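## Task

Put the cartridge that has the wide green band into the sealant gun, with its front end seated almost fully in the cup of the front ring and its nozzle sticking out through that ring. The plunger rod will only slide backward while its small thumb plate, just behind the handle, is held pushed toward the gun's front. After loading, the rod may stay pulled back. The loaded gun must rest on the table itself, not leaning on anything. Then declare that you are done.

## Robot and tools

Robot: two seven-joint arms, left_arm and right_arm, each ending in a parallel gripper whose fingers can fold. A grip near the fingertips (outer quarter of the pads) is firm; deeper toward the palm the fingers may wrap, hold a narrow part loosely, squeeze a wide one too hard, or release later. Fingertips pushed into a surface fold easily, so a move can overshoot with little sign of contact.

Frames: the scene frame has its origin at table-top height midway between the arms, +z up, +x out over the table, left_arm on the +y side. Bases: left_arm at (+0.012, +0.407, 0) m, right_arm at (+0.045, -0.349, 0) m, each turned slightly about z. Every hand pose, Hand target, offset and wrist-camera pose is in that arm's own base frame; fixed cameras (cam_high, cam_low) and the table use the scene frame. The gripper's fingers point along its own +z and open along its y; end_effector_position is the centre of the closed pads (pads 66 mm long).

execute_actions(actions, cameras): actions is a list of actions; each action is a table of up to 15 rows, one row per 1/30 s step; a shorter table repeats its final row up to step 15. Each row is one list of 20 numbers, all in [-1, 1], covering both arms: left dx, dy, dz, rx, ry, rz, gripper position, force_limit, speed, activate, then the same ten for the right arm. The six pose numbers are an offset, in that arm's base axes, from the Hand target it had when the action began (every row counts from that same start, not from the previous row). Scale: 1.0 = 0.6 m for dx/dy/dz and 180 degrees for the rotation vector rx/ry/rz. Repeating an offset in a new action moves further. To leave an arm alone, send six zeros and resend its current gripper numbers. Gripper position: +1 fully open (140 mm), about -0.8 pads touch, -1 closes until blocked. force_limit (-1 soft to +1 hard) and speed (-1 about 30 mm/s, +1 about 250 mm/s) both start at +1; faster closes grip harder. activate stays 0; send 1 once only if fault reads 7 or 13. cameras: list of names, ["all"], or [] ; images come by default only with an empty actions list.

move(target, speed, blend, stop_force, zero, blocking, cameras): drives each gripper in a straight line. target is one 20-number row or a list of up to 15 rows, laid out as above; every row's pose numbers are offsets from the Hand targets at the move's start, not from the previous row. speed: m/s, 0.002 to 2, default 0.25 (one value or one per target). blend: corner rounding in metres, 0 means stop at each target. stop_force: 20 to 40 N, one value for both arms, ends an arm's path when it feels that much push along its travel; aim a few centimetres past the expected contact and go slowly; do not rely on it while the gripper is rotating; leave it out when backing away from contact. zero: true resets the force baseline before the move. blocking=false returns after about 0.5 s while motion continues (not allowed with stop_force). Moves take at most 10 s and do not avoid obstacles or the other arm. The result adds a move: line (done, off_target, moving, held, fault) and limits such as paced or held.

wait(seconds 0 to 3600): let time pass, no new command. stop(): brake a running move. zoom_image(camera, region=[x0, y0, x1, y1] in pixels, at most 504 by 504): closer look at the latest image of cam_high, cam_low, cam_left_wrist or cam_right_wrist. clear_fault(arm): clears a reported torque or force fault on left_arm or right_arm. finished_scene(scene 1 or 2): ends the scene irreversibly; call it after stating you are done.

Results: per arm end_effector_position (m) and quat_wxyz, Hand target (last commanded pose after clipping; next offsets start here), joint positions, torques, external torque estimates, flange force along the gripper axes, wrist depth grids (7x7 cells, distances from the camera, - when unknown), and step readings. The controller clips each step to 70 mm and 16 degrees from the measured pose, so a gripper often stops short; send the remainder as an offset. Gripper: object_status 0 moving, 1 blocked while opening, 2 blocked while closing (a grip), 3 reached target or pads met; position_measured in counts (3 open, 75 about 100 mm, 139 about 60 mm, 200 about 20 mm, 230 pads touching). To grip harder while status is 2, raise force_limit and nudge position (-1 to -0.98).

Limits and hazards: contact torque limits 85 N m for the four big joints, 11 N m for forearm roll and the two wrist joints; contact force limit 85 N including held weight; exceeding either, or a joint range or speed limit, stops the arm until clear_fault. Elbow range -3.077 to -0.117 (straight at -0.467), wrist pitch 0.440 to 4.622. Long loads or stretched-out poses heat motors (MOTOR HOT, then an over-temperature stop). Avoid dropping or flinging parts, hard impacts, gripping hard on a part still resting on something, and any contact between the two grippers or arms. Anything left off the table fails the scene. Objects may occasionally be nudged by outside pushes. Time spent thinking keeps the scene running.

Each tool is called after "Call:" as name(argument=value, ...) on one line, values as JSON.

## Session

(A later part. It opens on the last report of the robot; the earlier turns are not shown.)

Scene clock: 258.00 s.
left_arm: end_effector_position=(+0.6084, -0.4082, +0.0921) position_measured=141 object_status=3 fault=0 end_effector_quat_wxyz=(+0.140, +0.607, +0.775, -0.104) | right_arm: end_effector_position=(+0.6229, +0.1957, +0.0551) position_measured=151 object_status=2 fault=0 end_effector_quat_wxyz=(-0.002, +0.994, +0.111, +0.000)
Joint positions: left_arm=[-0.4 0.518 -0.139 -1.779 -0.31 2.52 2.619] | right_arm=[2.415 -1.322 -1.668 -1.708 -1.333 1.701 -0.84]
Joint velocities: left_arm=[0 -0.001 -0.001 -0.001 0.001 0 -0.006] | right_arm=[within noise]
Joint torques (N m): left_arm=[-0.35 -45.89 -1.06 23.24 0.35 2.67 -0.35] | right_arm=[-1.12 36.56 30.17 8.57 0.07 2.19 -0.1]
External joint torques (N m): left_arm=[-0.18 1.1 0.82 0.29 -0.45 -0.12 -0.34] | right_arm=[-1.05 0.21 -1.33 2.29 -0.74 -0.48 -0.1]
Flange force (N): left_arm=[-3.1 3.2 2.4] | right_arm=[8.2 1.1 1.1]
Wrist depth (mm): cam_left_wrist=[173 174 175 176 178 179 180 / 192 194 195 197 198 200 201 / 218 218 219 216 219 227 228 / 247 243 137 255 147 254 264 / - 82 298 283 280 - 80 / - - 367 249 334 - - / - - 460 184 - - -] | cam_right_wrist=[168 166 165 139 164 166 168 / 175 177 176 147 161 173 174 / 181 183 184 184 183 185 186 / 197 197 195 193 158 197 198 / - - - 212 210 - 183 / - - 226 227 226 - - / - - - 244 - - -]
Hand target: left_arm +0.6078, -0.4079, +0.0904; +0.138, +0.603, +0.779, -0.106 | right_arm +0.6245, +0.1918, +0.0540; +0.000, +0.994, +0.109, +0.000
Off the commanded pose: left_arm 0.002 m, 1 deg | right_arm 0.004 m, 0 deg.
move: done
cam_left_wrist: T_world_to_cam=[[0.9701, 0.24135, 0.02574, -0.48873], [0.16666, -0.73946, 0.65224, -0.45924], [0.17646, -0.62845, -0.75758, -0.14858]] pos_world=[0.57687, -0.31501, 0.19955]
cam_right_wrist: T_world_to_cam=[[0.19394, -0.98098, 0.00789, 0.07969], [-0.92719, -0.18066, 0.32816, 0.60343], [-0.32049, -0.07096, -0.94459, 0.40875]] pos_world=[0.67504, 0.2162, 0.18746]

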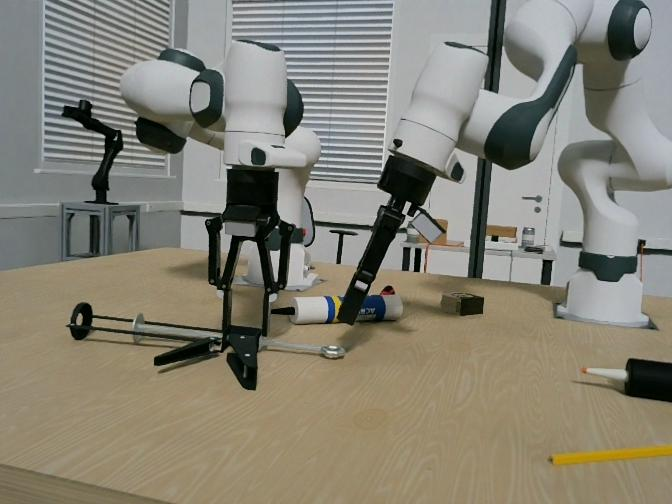

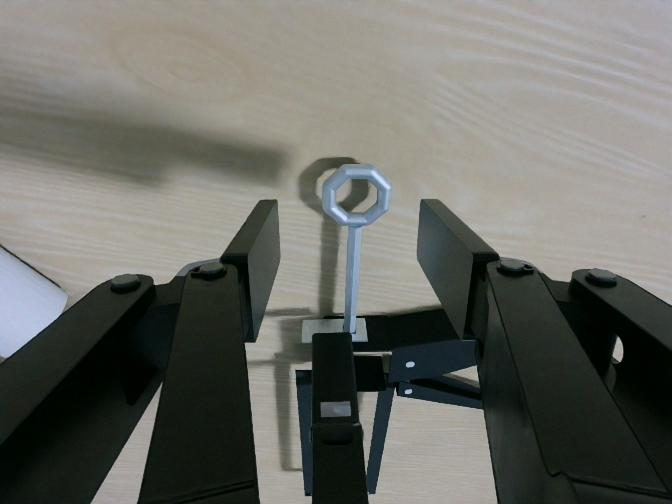

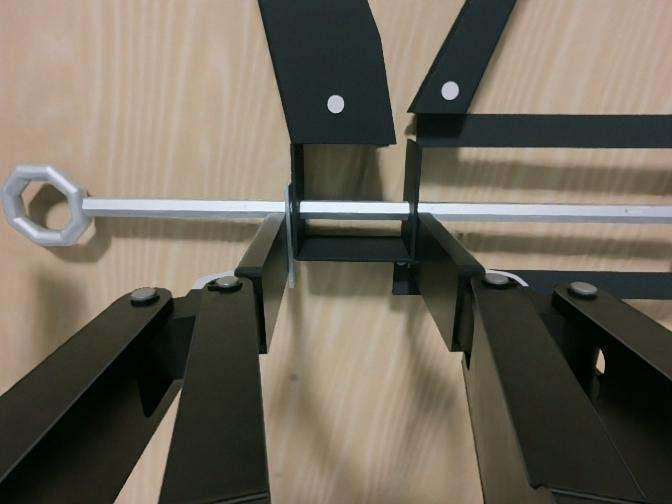

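Call:
move(target=[[0.0058,-0.0085,-0.0758,0,0,0,-0.1,0.2,-1,0,0,0,0,0,0,0,-1,-0.6,-1,0],[0.0058,-0.0085,-0.0758,0,0,0,-1,0.2,-1,0,0,0,0,0,0,0,-1,-0.6,-1,0]], speed=0.1)

Call:
move(target=[-0.0476,0.2025,0,0,0,0,-1,0.2,-1,0,0,0,0,0,0,0,-1,-0.6,-1,0], speed=0.06, stop_force=38, cameras=["cam_high","cam_left_wrist"])

Scene clock: 280.80 s.
left_arm: end_effector_position=(+0.6151, -0.4131, +0.0506) position_measured=232 object_status=0 fault=0 end_effector_quat_wxyz=(+0.142, +0.600, +0.780, -0.105) | right_arm: end_effector_position=(+0.6242, +0.1937, +0.0551) position_measured=151 object_status=2 fault=0 end_effector_quat_wxyz=(-0.002, +0.994, +0.109, +0.000)
Joint positions: left_arm=[-0.395 0.607 -0.152 -1.756 -0.313 2.591 2.621] | right_arm=[2.413 -1.322 -1.668 -1.705 -1.333 1.701 -0.84]
Joint torques (N m): left_arm=[-0.29 -44.38 -1.95 20.43 0.89 2.74 0.11] | right_arm=[0.08 35.63 30.43 7.25 0.92 2.31 -0.05]
External joint torques (N m): left_arm=[-0.04 4.28 0.46 -1.91 0.06 -0.08 0.12] | right_arm=[0.07 -0.78 -1.06 0.99 0.11 -0.36 -0.05]
Flange force (N): left_arm=[0.6 2.0 7.6] | right_arm=[5.8 -0.5 1.4]
Wrist depth (mm): cam_left_wrist=[139 136 137 138 139 140 141 / 152 152 153 155 156 157 159 / 170 172 174 171 176 178 179 / 196 197 195 117 198 206 208 / 230 - - - 94 86 246 / - - - - - - - / - - - - - - -] | cam_right_wrist=[167 166 165 139 165 166 169 / 176 178 176 147 161 173 174 / 181 183 185 184 183 185 187 / 197 198 150 194 159 198 198 / - - 88 212 209 - 183 / - - 226 228 224 - - / - - - 246 - - -]
Hand target: left_arm +0.6112, -0.4130, +0.0449; +0.138, +0.603, +0.779, -0.106 | right_arm +0.6245, +0.1918, +0.0540; +0.000, +0.994, +0.109, +0.000
Off the commanded pose: left_arm 0.007 m, 1 deg | right_arm 0.002 m, 0 deg.
move: off_target (left_arm)

Scene clock: 284.63 s.
left_arm: end_effector_position=(+0.5827, -0.2913, +0.0446) position_measured=232 object_status=3 fault=0 end_effector_quat_wxyz=(+0.137, +0.600, +0.781, -0.107) | right_arm: end_effector_position=(+0.6242, +0.1936, +0.0551) position_measured=151 object_status=2 fault=0 end_effector_quat_wxyz=(-0.002, +0.994, +0.109, +0.000)
Joint positions: left_arm=[-0.116 0.43 -0.282 -2.07 -0.368 2.661 2.833] | right_arm=[2.413 -1.322 -1.669 -1.705 -1.333 1.701 -0.84]
Joint torques (N m): left_arm=[0.31 -41.48 -3.53 19.76 0.81 2.83 0.19] | right_arm=[0.04 35.98 30.44 7.23 0.92 2.16 -0.08]
External joint torques (N m): left_arm=[0.34 -0.15 -0.22 -0.66 -0.02 0.21 0.2] | right_arm=[0.07 -0.37 -1.02 0.98 0.11 -0.5 -0.08]
Flange force (N): left_arm=[2.7 -2.8 -0.7] | right_arm=[5.6 -0.4 0.7]
Wrist depth (mm): cam_left_wrist=[133 133 133 134 134 135 136 / 147 148 148 150 150 151 151 / 166 167 168 168 171 171 172 / 191 192 188 117 190 196 199 / 225 213 - - 94 86 235 / - - - - - - - / - - - - - - -] | cam_right_wrist=[168 166 165 139 164 166 168 / 175 177 176 147 160 173 174 / 182 184 184 184 183 185 186 / 197 197 149 193 159 197 197 / - - 88 212 209 - 183 / - - 227 226 224 - - / - - - 245 - - -]
Hand target: left_arm +0.5827, -0.2915, +0.0449; +0.138, +0.603, +0.779, -0.106 | right_arm +0.6245, +0.1918, +0.0540; +0.000, +0.994, +0.109, +0.000
Off the commanded pose: left_arm 0.000 m, 0 deg | right_arm 0.002 m, 0 deg.
move: done
cam_left_wrist: T_world_to_cam=[[0.96659, 0.25591, 0.01442, -0.484], [0.18518, -0.73612, 0.65103, -0.34735], [0.17721, -0.62661, -0.75892, -0.10642]] pos_world=[0.55101, -0.19852, 0.15235]

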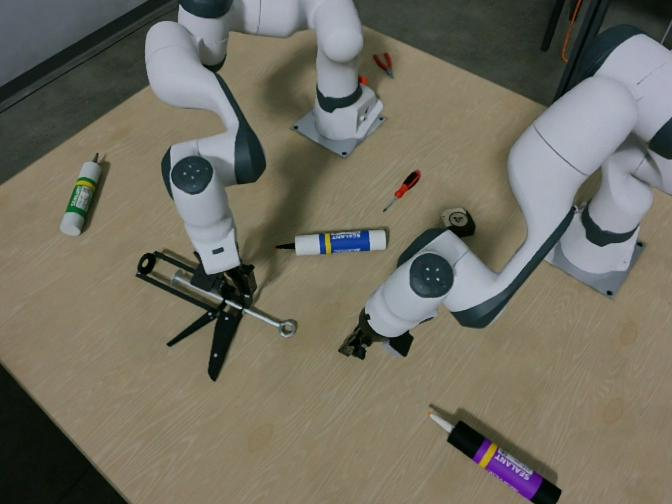

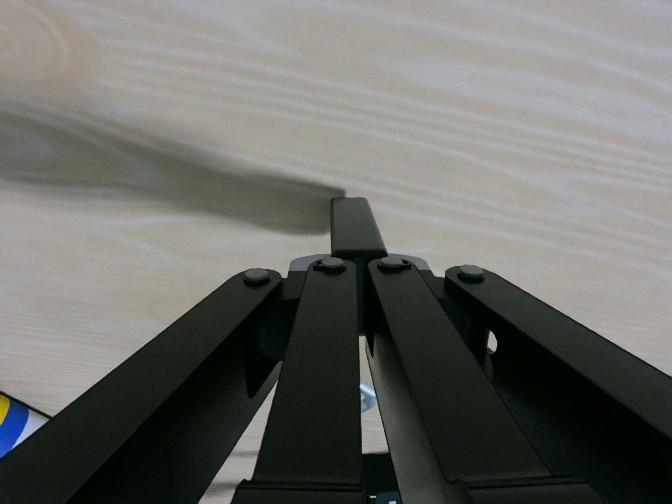

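Call:
move(target=[[0,0,0.08,0,0,0,-0.1,0,1,0,0,0,0,0,0,0,-1,-0.6,-1,0],[0.05,-0.2,0.08,0.1075,0.0282,0,-0.1,0,1,0,0,0,0,0,0,0,-1,-0.6,-1,0]], speed=0.2, cameras=["cam_left_wrist"])

Scene clock: 297.67 s.
left_arm: end_effector_position=(+0.6137, -0.4118, +0.0946) position_measured=141 object_status=3 fault=0 end_effector_quat_wxyz=(+0.002, +0.616, +0.788, +0.001) | right_arm: end_effector_position=(+0.6242, +0.1936, +0.0551) position_measured=151 object_status=2 fault=0 end_effector_quat_wxyz=(-0.002, +0.994, +0.109, +0.000)
Joint positions: left_arm=[-0.607 0.722 0.021 -1.326 -0.013 2.052 2.313] | right_arm=[2.413 -1.322 -1.669 -1.705 -1.333 1.701 -0.84]
Joint velocities: left_arm=[0 -0.001 0.002 0 0 -0.001 -0.007] | right_arm=[within noise]
Joint torques (N m): left_arm=[-0.17 -52.18 1.84 24.84 0.28 2.31 -0.32] | right_arm=[0.03 35.93 30.44 7.2 0.9 2.16 -0.06]
External joint torques (N m): left_arm=[0.12 1.31 0.94 0.36 -0.52 -0.18 -0.32] | right_arm=[0.43 -0.41 -0.94 0.76 0.11 -0.49 -0.06]
Flange force (N): left_arm=[-5.9 5.3 0.8] | right_arm=[5.6 -1.0 0.8]
Wrist depth (mm): cam_left_wrist=[194 195 196 197 200 201 202 / 205 206 207 210 212 213 214 / 217 218 220 223 223 226 228 / 231 230 137 233 147 238 244 / - 82 254 252 253 - 80 / - - 272 262 265 - - / - - 294 218 - - -] | cam_right_wrist=[167 166 165 139 164 166 168 / 175 177 176 147 161 173 174 / 181 184 184 185 184 185 187 / 197 198 192 193 159 198 197 / - - 88 212 209 - 183 / - - 226 227 224 - - / - - - 244 - - -]
Hand target: left_arm +0.6127, -0.4115, +0.0929; +0.000, +0.612, +0.791, +0.000 | right_arm +0.6245, +0.1918, +0.0540; +0.000, +0.994, +0.109, +0.000
Off the commanded pose: left_arm 0.002 m, 1 deg | right_arm 0.002 m, 0 deg.
move: done
cam_left_wrist: T_world_to_cam=[[0.97179, 0.23493, 0.02062, -0.49634], [0.21265, -0.9107, 0.35413, -0.53492], [0.10198, -0.33975, -0.93497, 0.03149]] pos_world=[0.59288, -0.35985, 0.22911]

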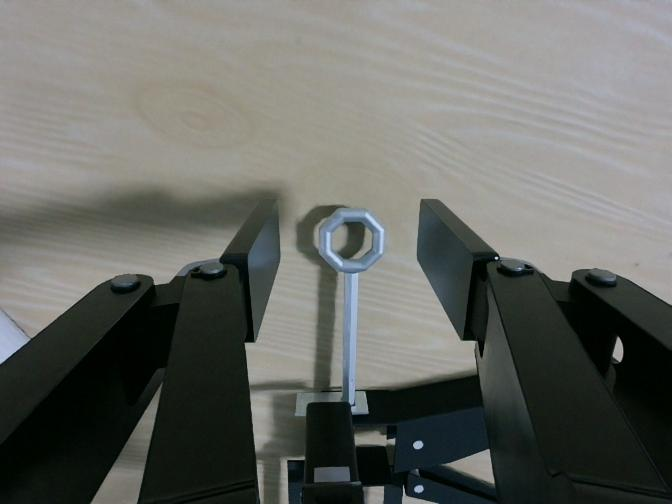

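Call:
move(target=[[0.0045,-0.018,-0.0845,0,0,0,-0.1,0,-1,0,0,0,0,0,0,0,-1,-0.6,-1,0],[0.0045,-0.018,-0.0845,0,0,0,-1,0,-1,0,0,0,0,0,0,0,-1,-0.6,-1,0]], speed=0.1, cameras=["cam_left_wrist","cam_low"])

Scene clock: 311.43 s.
left_arm: end_effector_position=(+0.6193, -0.4186, +0.0433) position_measured=178 object_status=0 fault=0 end_effector_quat_wxyz=(+0.002, +0.613, +0.790, +0.002) | right_arm: end_effector_position=(+0.6240, +0.1936, +0.0550) position_measured=151 object_status=2 fault=0 end_effector_quat_wxyz=(-0.002, +0.994, +0.112, +0.000)
Joint positions: left_arm=[-0.611 0.817 0.022 -1.296 -0.014 2.117 2.3] | right_arm=[2.413 -1.322 -1.669 -1.706 -1.333 1.7 -0.846]
Joint torques (N m): left_arm=[-2.47 -53.67 -0.83 23.46 0 2.31 -0.32] | right_arm=[-0.26 35.75 30.16 8.07 0.05 2.71 0.2]
External joint torques (N m): left_arm=[-2.34 1.47 -1.98 -0.73 -0.78 -0.19 -0.32] | right_arm=[-0.21 -0.61 -1.32 1.78 -0.76 0.04 0.2]
Flange force (N): left_arm=[-3.2 -1.9 1.9] | right_arm=[7.9 -0.6 2.9]
Wrist depth (mm): cam_left_wrist=[149 150 151 152 153 155 156 / 159 159 160 161 162 164 165 / 167 168 170 171 172 174 176 / 178 178 177 171 169 183 188 / - - - 194 - 93 196 / - - - 209 - - - / - - - 201 - - -] | cam_right_wrist=[168 166 165 139 164 166 168 / 175 177 176 147 161 174 174 / 181 184 184 184 183 186 186 / 197 197 150 193 158 198 197 / - - 88 212 209 - 183 / - - 226 228 223 - - / - - - 244 - - -]
Hand target: left_arm +0.6154, -0.4223, +0.0422; +0.000, +0.612, +0.791, +0.000 | right_arm +0.6245, +0.1918, +0.0540; +0.000, +0.994, +0.109, +0.000
Off the commanded pose: left_arm 0.006 m, 0 deg | right_arm 0.002 m, 0 deg.
move: off_target (left_arm)
cam_left_wrist: T_world_to_cam=[[0.96981, 0.24289, 0.02197, -0.4946], [0.21985, -0.9097, 0.35231, -0.52823], [0.10556, -0.33684, -0.93563, -0.02036]] pos_world=[0.59794, -0.36725, 0.17791]
Images, in order (width x height): cam_low 672x504, cam_left_wrist 672x504.

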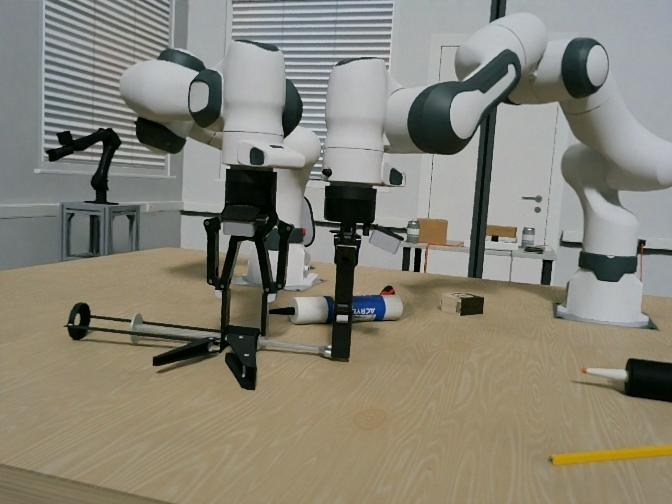

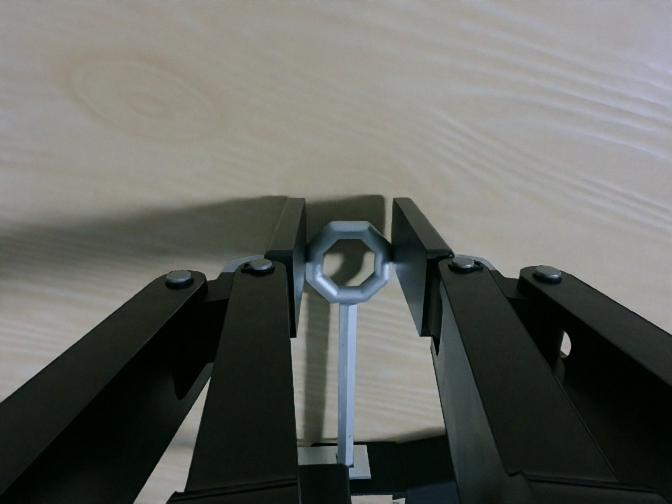

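Call:
move(target=[-0.059,0.2417,0.0,0,0,0,-1,0,-1,0,0,0,0,0,0,0,-1,-0.6,-1,0], speed=0.06, stop_force=38, cameras=["cam_high","cam_left_wrist","cam_right_wrist"])

Scene clock: 323.40 s.
left_arm: end_effector_position=(+0.5827, -0.2865, +0.0454) position_measured=178 object_status=2 fault=0 end_effector_quat_wxyz=(+0.009, +0.610, +0.792, -0.001) | right_arm: end_effector_position=(+0.6230, +0.2037, +0.0593) position_measured=151 object_status=2 fault=0 end_effector_quat_wxyz=(-0.009, +0.993, +0.117, +0.003)
Joint positions: left_arm=[-0.463 0.498 0.009 -1.844 -0.014 2.359 2.437] | right_arm=[2.421 -1.292 -1.684 -1.711 -1.301 1.735 -0.852]
Joint velocities: left_arm=[within noise] | right_arm=[0.001 0.002 -0.002 0.002 0.002 0.003 -0.002]
Joint torques (N m): left_arm=[3.43 -45.53 4.19 18.82 1.7 0.71 0.47] | right_arm=[-4.42 37.25 24.47 10.54 -1.01 0.94 0.23]
External joint torques (N m): left_arm=[3.47 0.3 3.59 -3.41 1.04 -1.82 0.47] | right_arm=[-4.38 1.18 -6.71 3.54 -1.82 -1.76 0.23]
Flange force (N): left_arm=[11.8 -4.3 -2.4] | right_arm=[7.7 5.8 6.1]
Wrist depth (mm): cam_left_wrist=[151 151 153 153 156 157 157 / 161 160 162 163 165 166 168 / 170 171 173 174 175 177 179 / 182 182 180 171 141 187 192 / - - - 198 - 93 200 / - - - 215 - - - / - - - 231 - - -] | cam_right_wrist=[172 171 170 140 167 171 171 / 181 181 180 148 161 177 177 / 189 189 189 189 186 190 191 / 203 203 150 197 158 200 200 / - - 88 216 213 - 183 / - - 232 231 230 - - / - - - 247 - - -]
Hand target: left_arm +0.5800, -0.2773, +0.0422; +0.000, +0.612, +0.791, +0.000 | right_arm +0.6245, +0.1918, +0.0540; +0.000, +0.994, +0.109, +0.000
Off the commanded pose: left_arm 0.010 m, 1 deg | right_arm 0.013 m, 1 deg.
move: off_target (left_arm)
cam_left_wrist: T_world_to_cam=[[0.96795, 0.2499, 0.02483, -0.48827], [0.22379, -0.9032, 0.36626, -0.40179], [0.11396, -0.34897, -0.93018, 0.02136]] pos_world=[0.5601, -0.23343, 0.17916]
cam_right_wrist: T_world_to_cam=[[0.20563, -0.97862, -0.00552, 0.08053], [-0.92669, -0.19652, 0.32035, 0.6069], [-0.31459, -0.06076, -0.94728, 0.40777]] pos_world=[0.67413, 0.22285, 0.1923]

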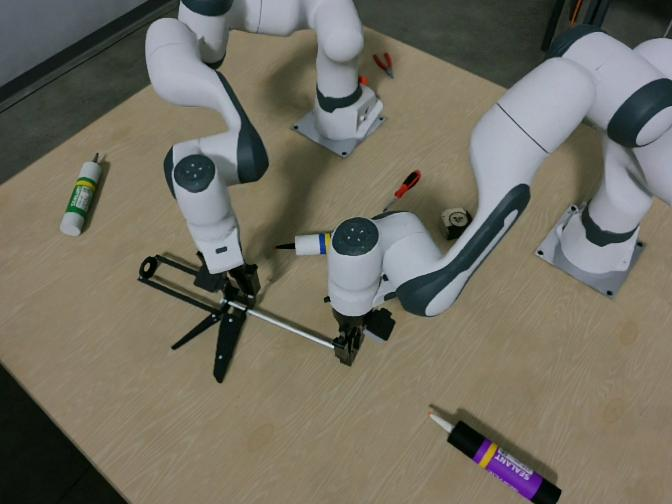

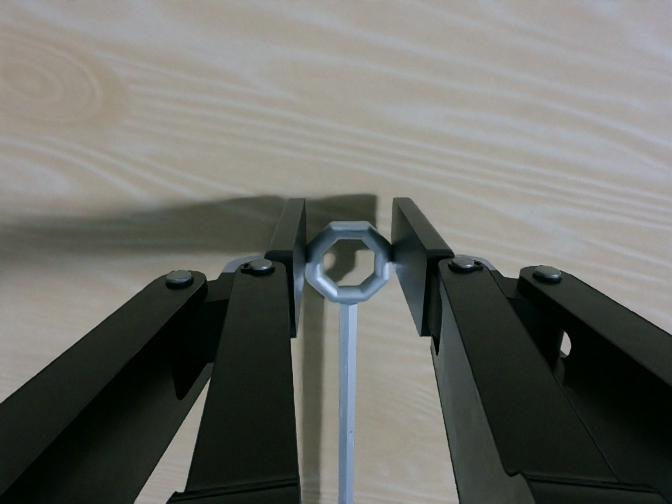

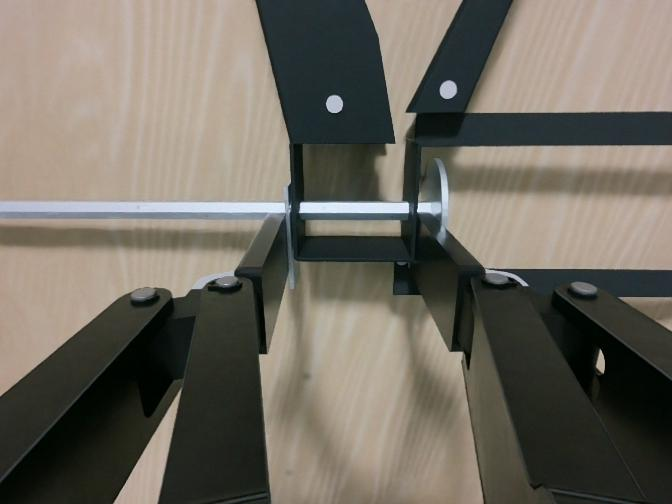

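Call:
move(target=[[0.0045,-0.0153,0.0,0,0,0,-1,0,-1,0,0,0.015,0,0,0,0,-1,-0.6,-1,0],[0.0045,-0.0153,0.0,0,0,0,-1,0,-1,0,0,0.015,0,0,0,0,0.3,-0.6,0,0],[0.0045,-0.0153,0.0,0,0,0,-1,0,-1,0,0,0.015,0.1,0,0,0,0.3,-0.6,0,0],[0.0045,-0.0153,0.0,0,0,0,-1,0,-1,0,-0.021,0.0995,0.1,0,0,0,-0.9,-0.6,0,0],[0.0045,-0.0153,0.0,0,0,0,-1,0,-1,0,-0.021,0.0995,0.0117,0,0,0,-0.9,-0.6,0,0]], speed=0.15, cameras=["cam_low","cam_right_wrist"])

Scene clock: 349.20 s.
left_arm: end_effector_position=(+0.5814, -0.2824, +0.0393) position_measured=178 object_status=2 fault=0 end_effector_quat_wxyz=(-0.004, +0.612, +0.791, +0.001) | right_arm: end_effector_position=(+0.6126, +0.2507, +0.0681) position_measured=233 object_status=3 fault=0 end_effector_quat_wxyz=(+0.000, +0.994, +0.110, +0.001)
Joint positions: left_arm=[-0.464 0.518 0.012 -1.824 -0.004 2.333 2.437] | right_arm=[2.529 -1.265 -1.694 -1.668 -1.276 1.718 -0.777]
Joint velocities: left_arm=[within noise] | right_arm=[0 0 -0.001 0 -0.001 0.005 0.005]
Joint torques (N m): left_arm=[-1.08 -48.53 -0.48 23.44 0.36 2.84 -0.13] | right_arm=[1.14 32.87 25.41 8.23 -0.27 3.26 0.14]
External joint torques (N m): left_arm=[-1.04 -2.12 -1.17 1.22 -0.3 0.37 -0.13] | right_arm=[1.16 -4.15 -5.34 0.5 -1.07 0.61 0.14]
Flange force (N): left_arm=[-0.8 -1.9 -3.1] | right_arm=[11.1 -3.9 13.3]
Wrist depth (mm): cam_left_wrist=[148 148 149 150 151 151 152 / 157 157 158 159 159 161 161 / 166 166 167 168 169 170 171 / 176 175 174 172 169 179 183 / - - - 190 - 93 191 / - - - 203 - - - / - - - 219 - - -] | cam_right_wrist=[176 177 177 148 176 156 180 / 186 187 188 161 160 172 187 / 195 195 197 194 182 197 203 / 209 210 211 150 207 210 211 / 223 221 83 82 94 94 229 / - - - - - - - / - - - - - - -]
Hand target: left_arm +0.5827, -0.2865, +0.0422; +0.000, +0.612, +0.791, +0.000 | right_arm +0.6119, +0.2515, +0.0610; +0.000, +0.994, +0.109, +0.000
Off the commanded pose: left_arm 0.005 m, 1 deg | right_arm 0.007 m, 0 deg.
move: off_target (left_arm, right_arm); target 2's new numbers were sent with right_arm's hand 0.006 m and 1 deg from that target; target 4's new numbers were sent with right_arm's hand 0.009 m and 1 deg from that target
cam_right_wrist: T_world_to_cam=[[0.19255, -0.98121, 0.012, 0.13614], [-0.92834, -0.17818, 0.32624, 0.5998], [-0.31797, -0.07396, -0.94521, 0.42093]] pos_world=[0.66445, 0.27159, 0.20055]

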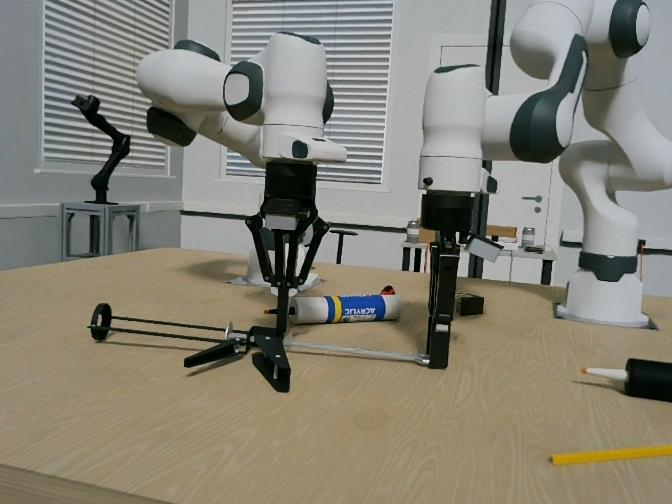

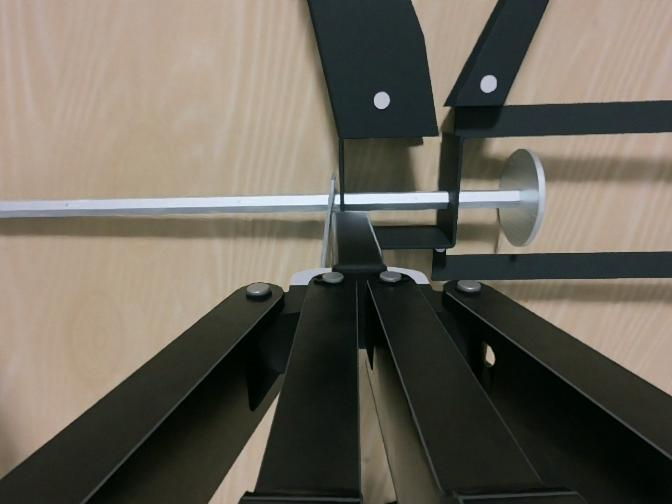

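Call:
move(target=[[0,0,0,0,0,0,-1,0,-1,0,0,0,0.05,0,0,0,-0.9,-0.6,0,0],[0,0,0.0,0,0,0,-1,0,-1,0,-0.0095,0.0423,0.05,0,0,0,-0.9,-0.6,0,0],[0,0,0.0,0,0,0,-1,0,-1,0,-0.0095,0.0423,0,0,0,0,-0.9,-0.6,0,0]], speed=0.15)

Call:
move(target=[0,0,0,0,0,0,-1,0,-1,0,0.0165,-0.0732,0,0,0,0,-0.9,-0.6,0,0], speed=0.05, stop_force=32, cameras=["cam_low","cam_high","cam_left_wrist","cam_right_wrist"])

Scene clock: 361.70 s.
left_arm: end_effector_position=(+0.5815, -0.2824, +0.0394) position_measured=178 object_status=2 fault=0 end_effector_quat_wxyz=(-0.004, +0.612, +0.791, +0.001) | right_arm: end_effector_position=(+0.6055, +0.2757, +0.0614) position_measured=233 object_status=3 fault=0 end_effector_quat_wxyz=(+0.000, +0.994, +0.110, -0.002)
Joint positions: left_arm=[-0.464 0.517 0.012 -1.824 -0.004 2.333 2.437] | right_arm=[2.584 -1.271 -1.708 -1.647 -1.275 1.723 -0.747]
Joint velocities: left_arm=[within noise] | right_arm=[0 0 0.002 -0.001 0.001 0.004 0.004]
Joint torques (N m): left_arm=[-0.97 -47.45 0.09 22.67 0.35 2.83 -0.15] | right_arm=[0.48 37.59 30.49 9 0.41 2.62 0.2]
External joint torques (N m): left_arm=[-0.92 -1.04 -0.59 0.43 -0.31 0.36 -0.15] | right_arm=[0.42 -0.02 -0.11 1.42 -0.4 -0.01 0.2]
Flange force (N): left_arm=[-0.2 -2.1 -1.1] | right_arm=[7.2 -2.4 0.3]
Wrist depth (mm): cam_left_wrist=[148 149 149 150 151 151 153 / 156 157 158 159 160 161 161 / 166 166 167 168 169 170 171 / 176 175 174 171 168 179 183 / - - - 190 - 93 190 / - - - 204 - - - / - - - 220 - - -] | cam_right_wrist=[170 171 171 172 143 161 172 / 180 180 181 182 151 163 180 / 189 189 190 187 176 186 191 / 203 203 204 - 205 188 187 / 216 214 83 77 94 87 222 / - - - - - - - / - - - - - - -]
Hand target: left_arm +0.5827, -0.2865, +0.0422; +0.000, +0.612, +0.791, +0.000 | right_arm +0.6062, +0.2769, +0.0610; +0.000, +0.994, +0.109, +0.000
Off the commanded pose: left_arm 0.005 m, 1 deg | right_arm 0.001 m, 0 deg.
move: done

Scene clock: 365.57 s.
left_arm: end_effector_position=(+0.5845, -0.2944, +0.0449) position_measured=178 object_status=2 fault=0 end_effector_quat_wxyz=(+0.007, +0.614, +0.789, -0.001) | right_arm: end_effector_position=(+0.6115, +0.2472, +0.0636) position_measured=233 object_status=3 fault=0 end_effector_quat_wxyz=(-0.011, +0.993, +0.115, +0.000)
Joint positions: left_arm=[-0.47 0.514 0.005 -1.819 -0.009 2.347 2.435] | right_arm=[2.507 -1.247 -1.715 -1.689 -1.249 1.762 -0.799]
Joint velocities: left_arm=[within noise] | right_arm=[0.001 0.001 -0.004 0 0.005 0.004 -0.002]
Joint torques (N m): left_arm=[3.23 -45.41 4.57 19.59 1.45 0.8 0.02] | right_arm=[-6.11 39.57 25.53 12.71 -1.36 0.57 -0.1]
External joint torques (N m): left_arm=[3.25 1.04 3.98 -2.74 0.79 -1.72 0.02] | right_arm=[-6.15 3.08 -4.99 4.61 -2.18 -2.11 -0.1]
Flange force (N): left_arm=[8.0 -1.5 -1.0] | right_arm=[7.0 8.5 0.3]
Wrist depth (mm): cam_left_wrist=[150 151 153 153 155 157 157 / 161 160 162 162 164 166 167 / 170 170 172 173 175 177 178 / 181 181 180 172 169 186 191 / - - - 199 - 88 200 / - - - 215 - - - / - - - 231 - - -] | cam_right_wrist=[174 175 174 173 144 161 173 / 184 184 184 182 151 164 179 / 192 193 191 190 190 173 194 / 208 207 207 184 184 189 202 / 221 218 83 77 94 87 220 / - - - - - - - / - - - - - - -]
Hand target: left_arm +0.5827, -0.2865, +0.0422; +0.000, +0.612, +0.791, +0.000 | right_arm +0.6161, +0.2330, +0.0610; +0.000, +0.994, +0.109, +0.000
Off the commanded pose: left_arm 0.009 m, 1 deg | right_arm 0.015 m, 1 deg.
move: off_target (right_arm)
cam_left_wrist: T_world_to_cam=[[0.97069, 0.23908, 0.02441, -0.49271], [0.21415, -0.90658, 0.36366, -0.40439], [0.10908, -0.34777, -0.93121, 0.02124]] pos_world=[0.56255, -0.24143, 0.17887]
cam_right_wrist: T_world_to_cam=[[0.20092, -0.97957, -0.00911, 0.12879], [-0.92568, -0.19289, 0.32543, 0.60159], [-0.32054, -0.05695, -0.94552, 0.41341]] pos_world=[0.66352, 0.26575, 0.19629]

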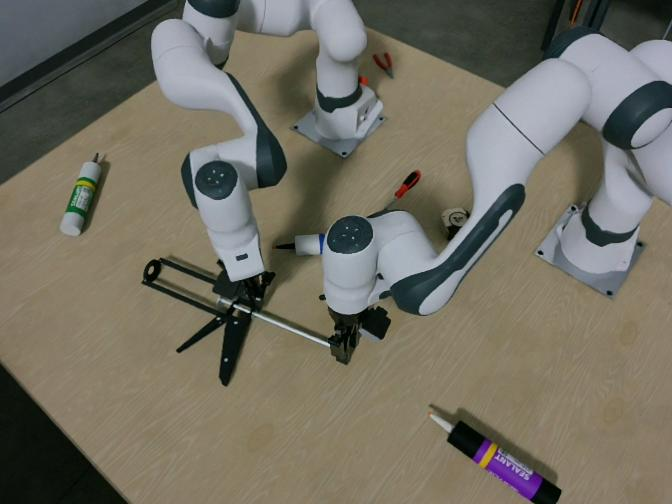

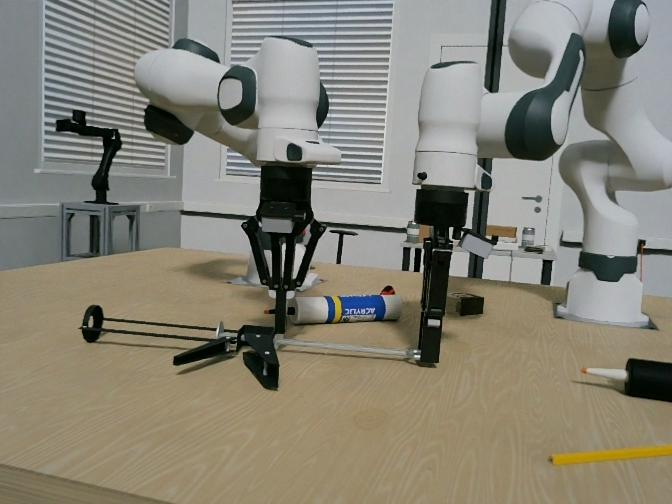

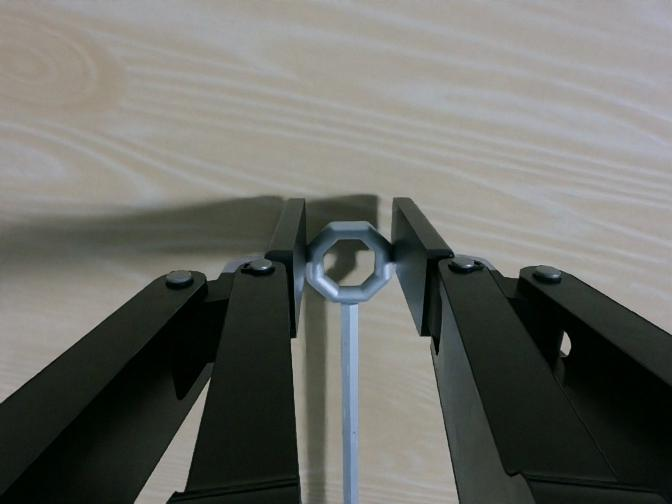

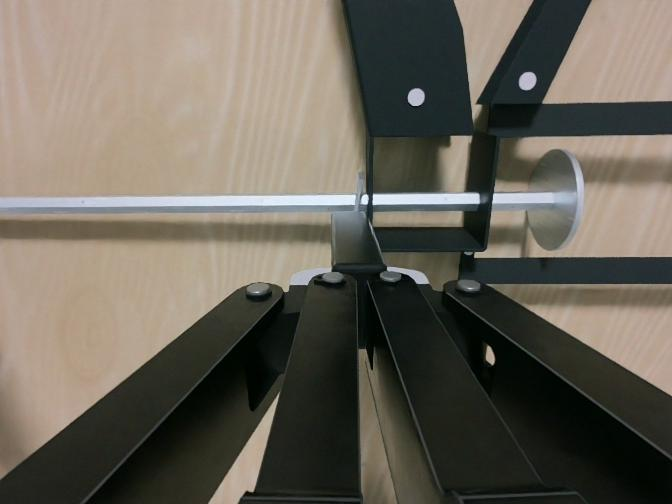

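Call:
move(target=[0,0,0,0,0,0,-1,0,-1,0,0.0145,-0.065,0,0,0,0,-0.9,-0.6,0,0], speed=0.03, stop_force=25, cameras=["cam_right_wrist"])

Scene clock: 379.23 s.
left_arm: end_effector_position=(+0.5856, -0.3118, +0.0501) position_measured=178 object_status=2 fault=0 end_effector_quat_wxyz=(+0.020, +0.618, +0.786, -0.003) | right_arm: end_effector_position=(+0.6150, +0.2284, +0.0680) position_measured=233 object_status=3 fault=0 end_effector_quat_wxyz=(-0.022, +0.992, +0.123, +0.002)
Joint positions: left_arm=[-0.482 0.513 -0.003 -1.813 -0.018 2.364 2.432] | right_arm=[2.497 -1.033 -1.874 -1.732 -1.026 1.947 -0.915]
Joint velocities: left_arm=[within noise] | right_arm=[0.011 0.031 -0.028 -0.002 0.032 0.023 -0.014]
Joint torques (N m): left_arm=[9.1 -44.85 10.8 16.03 2.99 -1.79 0.19] | right_arm=[-14.08 39.08 13.82 20.88 -4.28 -1.24 -0.19]
External joint torques (N m): left_arm=[9.13 1.78 10.36 -6.52 2.33 -4.39 0.19] | right_arm=[-14.19 3.33 -13.35 7.84 -5.1 -3.99 -0.18]
Flange force (N): left_arm=[21.4 -2.8 -4.6] | right_arm=[9.9 21.3 5.1]
Wrist depth (mm): cam_left_wrist=[152 154 155 156 159 160 162 / 164 163 165 167 169 170 172 / 173 174 176 179 180 182 185 / 185 186 184 171 168 193 200 / - - - 207 - 88 209 / - - - 223 - - - / - - - 243 - - -] | cam_right_wrist=[181 180 179 174 143 149 174 / 190 189 188 186 150 163 164 / 197 196 195 193 192 173 194 / 215 214 212 183 182 187 201 / 229 224 83 82 94 87 219 / - - - - - - - / - - - - - - -]
Hand target: left_arm +0.5827, -0.2865, +0.0422; +0.000, +0.612, +0.791, +0.000 | right_arm +0.6248, +0.1940, +0.0610; +0.000, +0.994, +0.109, +0.000
Off the commanded pose: left_arm 0.027 m, 3 deg | right_arm 0.037 m, 3 deg.
move: moving (right_arm; no rest 5 s after the path's end)
cam_right_wrist: T_world_to_cam=[[0.21732, -0.97559, -0.03155, 0.10033], [-0.92261, -0.21586, 0.31968, 0.60355], [-0.31869, -0.04037, -0.947, 0.4128]] pos_world=[0.66659, 0.24483, 0.20114]

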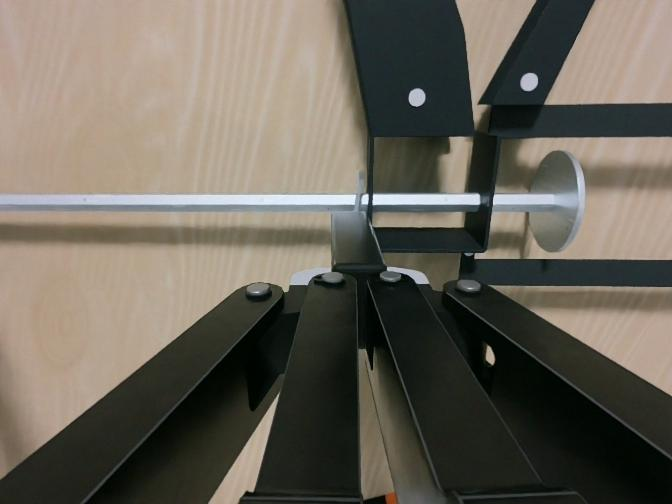

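Call:
move(target=[[0,0,0,0,0,0,-1,0,-1,0,-0.017,0.0767,0,0,0,0,-0.9,-0.6,0,0],[0,0,0,0,0,0,-1,0,-1,0,-0.032,0.1433,0,0,0,0,-0.9,-0.6,0,0],[0,0,0,0,0,0,-1,0,-1,0,-0.032,0.1433,-0.018,0,0,0,-0.9,-0.6,0,0]], speed=0.08)

Call:
move(target=[0,0,0,0,0,0,-1,0,-1,0,0.0186,-0.0825,-0.003,0,0,0,-0.9,-0.6,0,0], speed=0.05, stop_force=34, cameras=["cam_low","cam_left_wrist","cam_right_wrist"])

Scene clock: 406.13 s.
left_arm: end_effector_position=(+0.5824, -0.2873, +0.0417) position_measured=178 object_status=2 fault=0 end_effector_quat_wxyz=(+0.001, +0.609, +0.793, -0.002) | right_arm: end_effector_position=(+0.6053, +0.2783, +0.0509) position_measured=233 object_status=3 fault=0 end_effector_quat_wxyz=(+0.000, +0.994, +0.110, -0.002)
Joint positions: left_arm=[-0.47 0.515 0.014 -1.822 -0.014 2.338 2.432] | right_arm=[2.669 -1.017 -1.962 -1.668 -1.009 1.951 -0.821]
Joint torques (N m): left_arm=[0.1 -46.64 1.2 22.38 1.24 2.49 0.2] | right_arm=[0.37 38.25 25.09 15.03 0.54 2.93 0.19]
External joint torques (N m): left_arm=[0.24 -0.42 0.57 0.21 0.58 0.01 0.2] | right_arm=[0.59 -0.26 -0.78 0.88 -0.2 0.27 0.18]
Flange force (N): left_arm=[0.7 0.3 -0.7] | right_arm=[6.1 -2.5 2.1]
Wrist depth (mm): cam_left_wrist=[149 149 151 151 152 153 154 / 159 159 160 160 162 163 164 / 167 168 170 170 171 173 174 / 179 179 176 171 168 182 186 / - - - 193 - 88 195 / - - - 210 - - - / - - - 224 - - -] | cam_right_wrist=[160 160 160 161 133 134 151 / 169 170 170 171 166 141 152 / 177 177 178 177 177 174 160 / 191 191 191 187 189 176 173 / 203 201 83 82 94 94 209 / - - - - - - - / - - - - - - -]
Hand target: left_arm +0.5827, -0.2865, +0.0422; +0.000, +0.612, +0.791, +0.000 | right_arm +0.6056, +0.2799, +0.0502; +0.000, +0.994, +0.109, +0.000
Off the commanded pose: left_arm 0.001 m, 1 deg | right_arm 0.002 m, 0 deg.
move: done

Scene clock: 408.87 s.
left_arm: end_effector_position=(+0.5830, -0.2934, +0.0441) position_measured=178 object_status=2 fault=0 end_effector_quat_wxyz=(+0.005, +0.612, +0.791, -0.002) | right_arm: end_effector_position=(+0.6133, +0.2398, +0.0497) position_measured=233 object_status=3 fault=0 end_effector_quat_wxyz=(-0.006, +0.994, +0.110, -0.001)
Joint positions: left_arm=[-0.474 0.514 0.01 -1.82 -0.014 2.343 2.432] | right_arm=[2.576 -1.01 -1.949 -1.71 -1.009 1.973 -0.874]
Joint torques (N m): left_arm=[2.43 -45.43 3.5 20.17 1.57 1.4 0.21] | right_arm=[-3.52 38.81 22.25 16.33 -0.67 1.71 -0.33]
External joint torques (N m): left_arm=[2.43 0.69 2.83 -1.99 0.92 -1.08 0.21] | right_arm=[-3.41 1.55 -3.74 2.41 -1.43 -0.97 -0.33]
Flange force (N): left_arm=[6.4 -1.1 -0.5] | right_arm=[5.0 5.0 1.1]
Wrist depth (mm): cam_left_wrist=[150 151 152 153 154 155 156 / 160 160 161 162 163 165 166 / 169 170 172 173 174 176 177 / 181 181 179 171 168 185 189 / - - - 197 - 88 198 / - - - 214 - - - / - - - 229 - - -] | cam_right_wrist=[160 160 160 160 129 145 160 / 169 169 169 170 136 148 148 / 178 177 177 175 177 157 180 / 191 191 191 186 187 170 187 / 203 201 83 - 94 94 205 / - - - - - - - / - - - - - - -]
Hand target: left_arm +0.5827, -0.2865, +0.0422; +0.000, +0.612, +0.791, +0.000 | right_arm +0.6167, +0.2304, +0.0484; +0.000, +0.994, +0.109, +0.000
Off the commanded pose: left_arm 0.007 m, 1 deg | right_arm 0.010 m, 1 deg.
move: off_target (right_arm)
cam_left_wrist: T_world_to_cam=[[0.96922, 0.24543, 0.01969, -0.48857], [0.22196, -0.90553, 0.36158, -0.40703], [0.10657, -0.34608, -0.93213, 0.02294]] pos_world=[0.56143, -0.24073, 0.17817]
cam_right_wrist: T_world_to_cam=[[0.19279, -0.98124, -0.00096, 0.12616], [-0.92653, -0.18236, 0.32907, 0.60427], [-0.32308, -0.06255, -0.9443, 0.40326]] pos_world=[0.66584, 0.25921, 0.18207]

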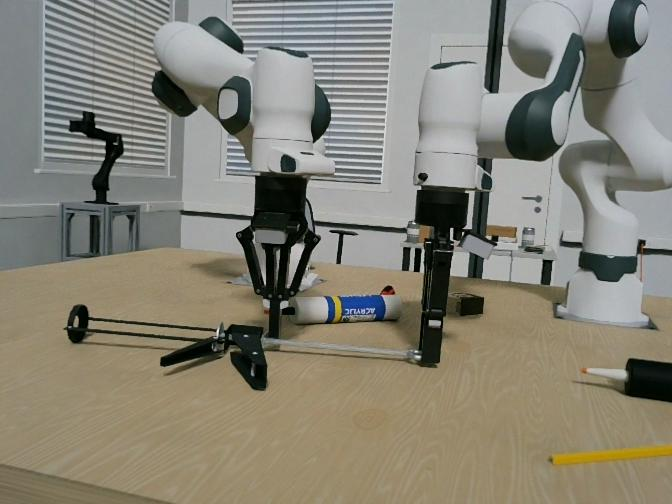

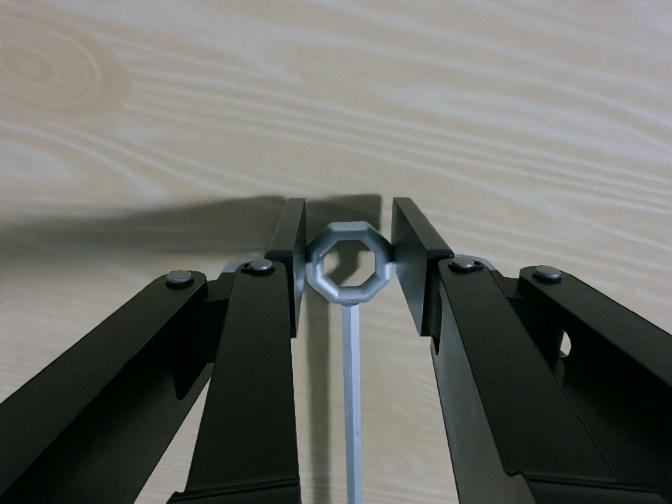

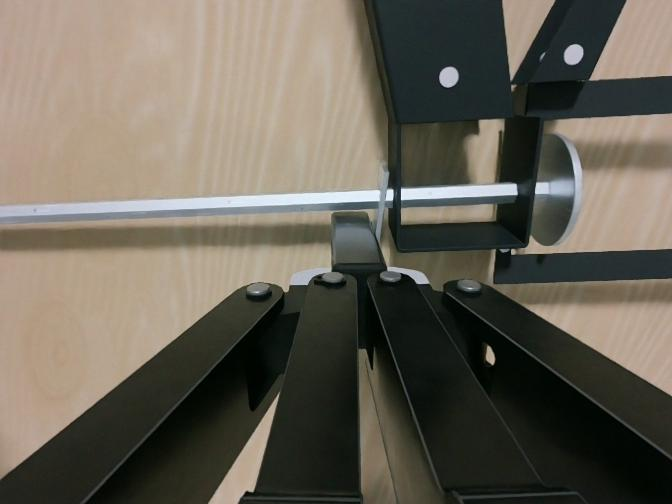

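Call:
move(target=[0,0,0,0,0,0,-1,0,-1,0,0.006,-0.03,0,0,0,0,-0.9,-0.6,0,0], speed=0.05, stop_force=30)

Call:
move(target=[[0,0,0,0,0,0,-1,0,-1,0,-0.015,0.06,0,0,0,0,-0.9,-0.6,0,0],[0,0,0,0,0,0,-1,0,-1,0,-0.015,0.06,0.4,0,0,0,-0.9,-0.6,0,0]], speed=0.2, cameras=["cam_high","cam_low","cam_left_wrist","cam_right_wrist"])

Call:
zoom_image(camera="cam_high", region=[130, 240, 260, 350])

Scene clock: 420.17 s.
left_arm: end_effector_position=(+0.5834, -0.2937, +0.0444) position_measured=178 object_status=2 fault=0 end_effector_quat_wxyz=(+0.006, +0.612, +0.791, -0.002) | right_arm: end_effector_position=(+0.6169, +0.2247, +0.0502) position_measured=233 object_status=3 fault=0 end_effector_quat_wxyz=(-0.007, +0.994, +0.113, +0.000)
Joint positions: left_arm=[-0.474 0.514 0.01 -1.819 -0.014 2.344 2.432] | right_arm=[2.544 -1.006 -1.946 -1.723 -1.009 1.979 -0.899]
Joint torques (N m): left_arm=[2.71 -45.28 4.06 19.98 1.66 1.27 0.19] | right_arm=[-4.79 38.72 21.36 16.6 -0.78 1.39 -0.27]
External joint torques (N m): left_arm=[2.74 1.04 3.4 -2.28 1 -1.23 0.19] | right_arm=[-4.63 1.83 -4.55 2.65 -1.54 -1.3 -0.27]
Flange force (N): left_arm=[6.8 -0.9 -0.2] | right_arm=[3.5 7.1 0.8]
Wrist depth (mm): cam_left_wrist=[150 151 153 153 154 156 156 / 161 160 161 162 164 165 166 / 169 170 172 173 174 176 177 / 181 181 179 171 169 185 190 / - - - 198 - 88 199 / - - - 214 - - - / - - - 230 - - -] | cam_right_wrist=[161 161 161 159 129 146 161 / 170 170 170 170 136 149 148 / 177 178 177 176 178 176 180 / 191 192 191 187 187 172 186 / 205 202 83 82 94 94 205 / - - - - - - - / - - - - - - -]
Hand target: left_arm +0.5827, -0.2865, +0.0422; +0.000, +0.612, +0.791, +0.000 | right_arm +0.6203, +0.2124, +0.0484; +0.000, +0.994, +0.109, +0.000
Off the commanded pose: left_arm 0.008 m, 1 deg | right_arm 0.013 m, 1 deg.
move: off_target (right_arm)

Scene clock: 423.07 s.
left_arm: end_effector_position=(+0.5830, -0.2905, +0.0437) position_measured=178 object_status=2 fault=0 end_effector_quat_wxyz=(+0.003, +0.610, +0.792, -0.002) | right_arm: end_effector_position=(+0.6127, +0.2477, +0.2893) position_measured=233 object_status=3 fault=0 end_effector_quat_wxyz=(+0.001, +0.994, +0.106, +0.003)
Joint positions: left_arm=[-0.471 0.514 0.012 -1.82 -0.014 2.339 2.433] | right_arm=[2.597 -0.787 -1.728 -1.409 -0.779 1.569 -0.981]
Joint velocities: left_arm=[within noise] | right_arm=[0 0.001 -0.001 -0.001 0 -0.004 -0.006]
Joint torques (N m): left_arm=[0.9 -46.2 1.87 21.74 1.28 2.27 0.18] | right_arm=[0.49 33.26 21.91 19.18 0.91 2.25 -0.3]
External joint torques (N m): left_arm=[1.05 0.26 1.29 -0.6 0.61 -0.24 0.18] | right_arm=[0.45 -0.97 0.12 1.86 0.09 -0.43 -0.3]
Flange force (N): left_arm=[2.4 0.1 0.1] | right_arm=[13.9 -2.5 -5.5]
Wrist depth (mm): cam_left_wrist=[150 151 152 153 154 155 156 / 160 160 161 162 163 165 165 / 169 169 171 173 173 174 176 / 180 181 179 172 168 185 189 / - - - 197 - 88 198 / - - - 212 - - - / - - - 228 - - -] | cam_right_wrist=[367 366 367 366 365 372 373 / 379 383 388 388 385 389 389 / 401 407 412 415 409 412 416 / 429 437 433 - 442 444 447 / 458 453 83 - 94 94 473 / - - - - - - - / - - - - - - -]
Hand target: left_arm +0.5827, -0.2865, +0.0422; +0.000, +0.612, +0.791, +0.000 | right_arm +0.6113, +0.2484, +0.2884; +0.000, +0.994, +0.109, +0.000
Off the commanded pose: left_arm 0.004 m, 0 deg | right_arm 0.002 m, 1 deg.
move: done
cam_left_wrist: T_world_to_cam=[[0.96841, 0.24876, 0.01741, -0.48774], [0.22616, -0.90554, 0.35895, -0.40655], [0.10506, -0.34367, -0.93319, 0.02525]] pos_world=[0.56162, -0.23814, 0.17798]
cam_right_wrist: T_world_to_cam=[[0.18346, -0.98293, 0.01349, 0.13613], [-0.93105, -0.16934, 0.3232, 0.52753], [-0.3154, -0.07185, -0.94623, 0.62806]] pos_world=[0.66427, 0.26827, 0.42196]

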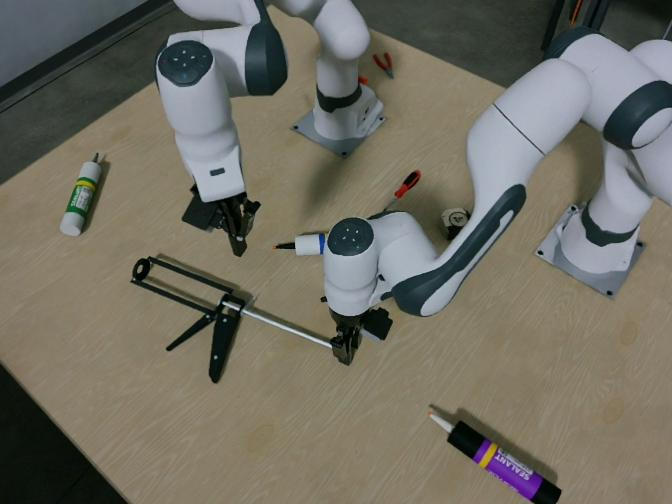

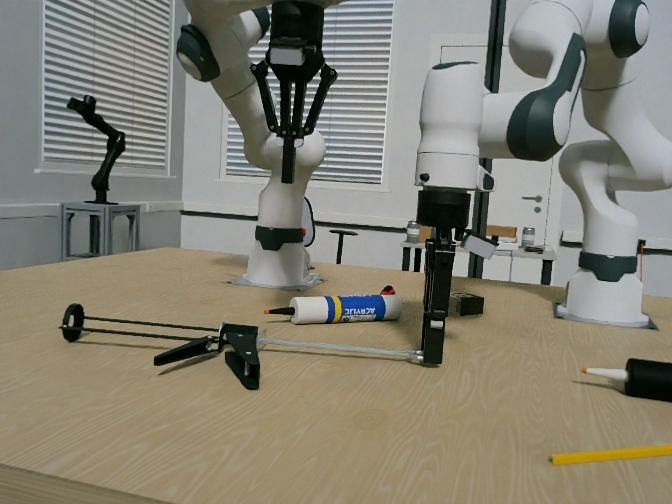

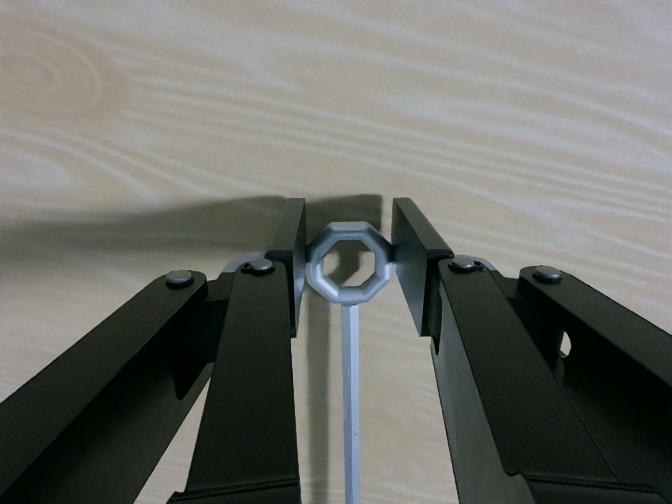

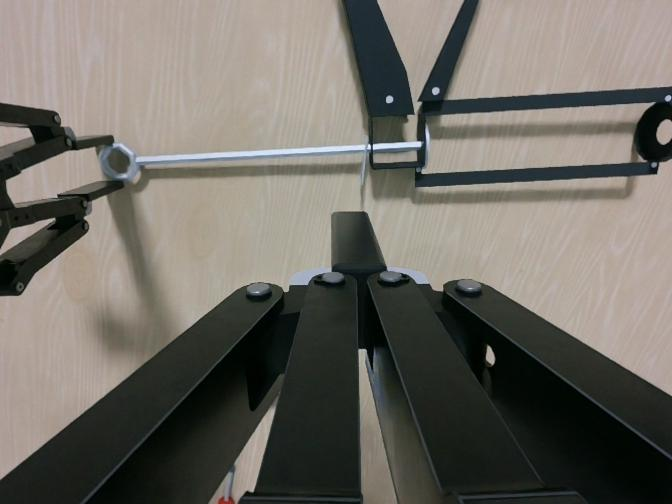

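Scaled by 3.877 from the camera's image (finer frame: 960x720).

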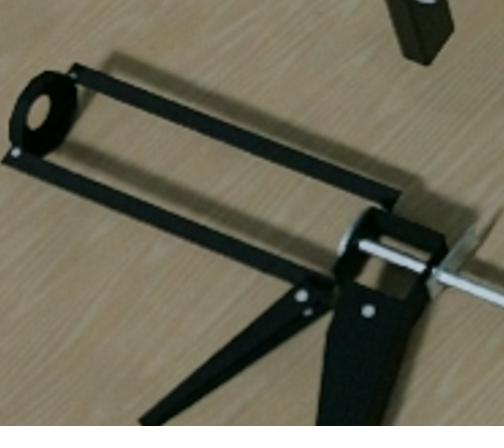

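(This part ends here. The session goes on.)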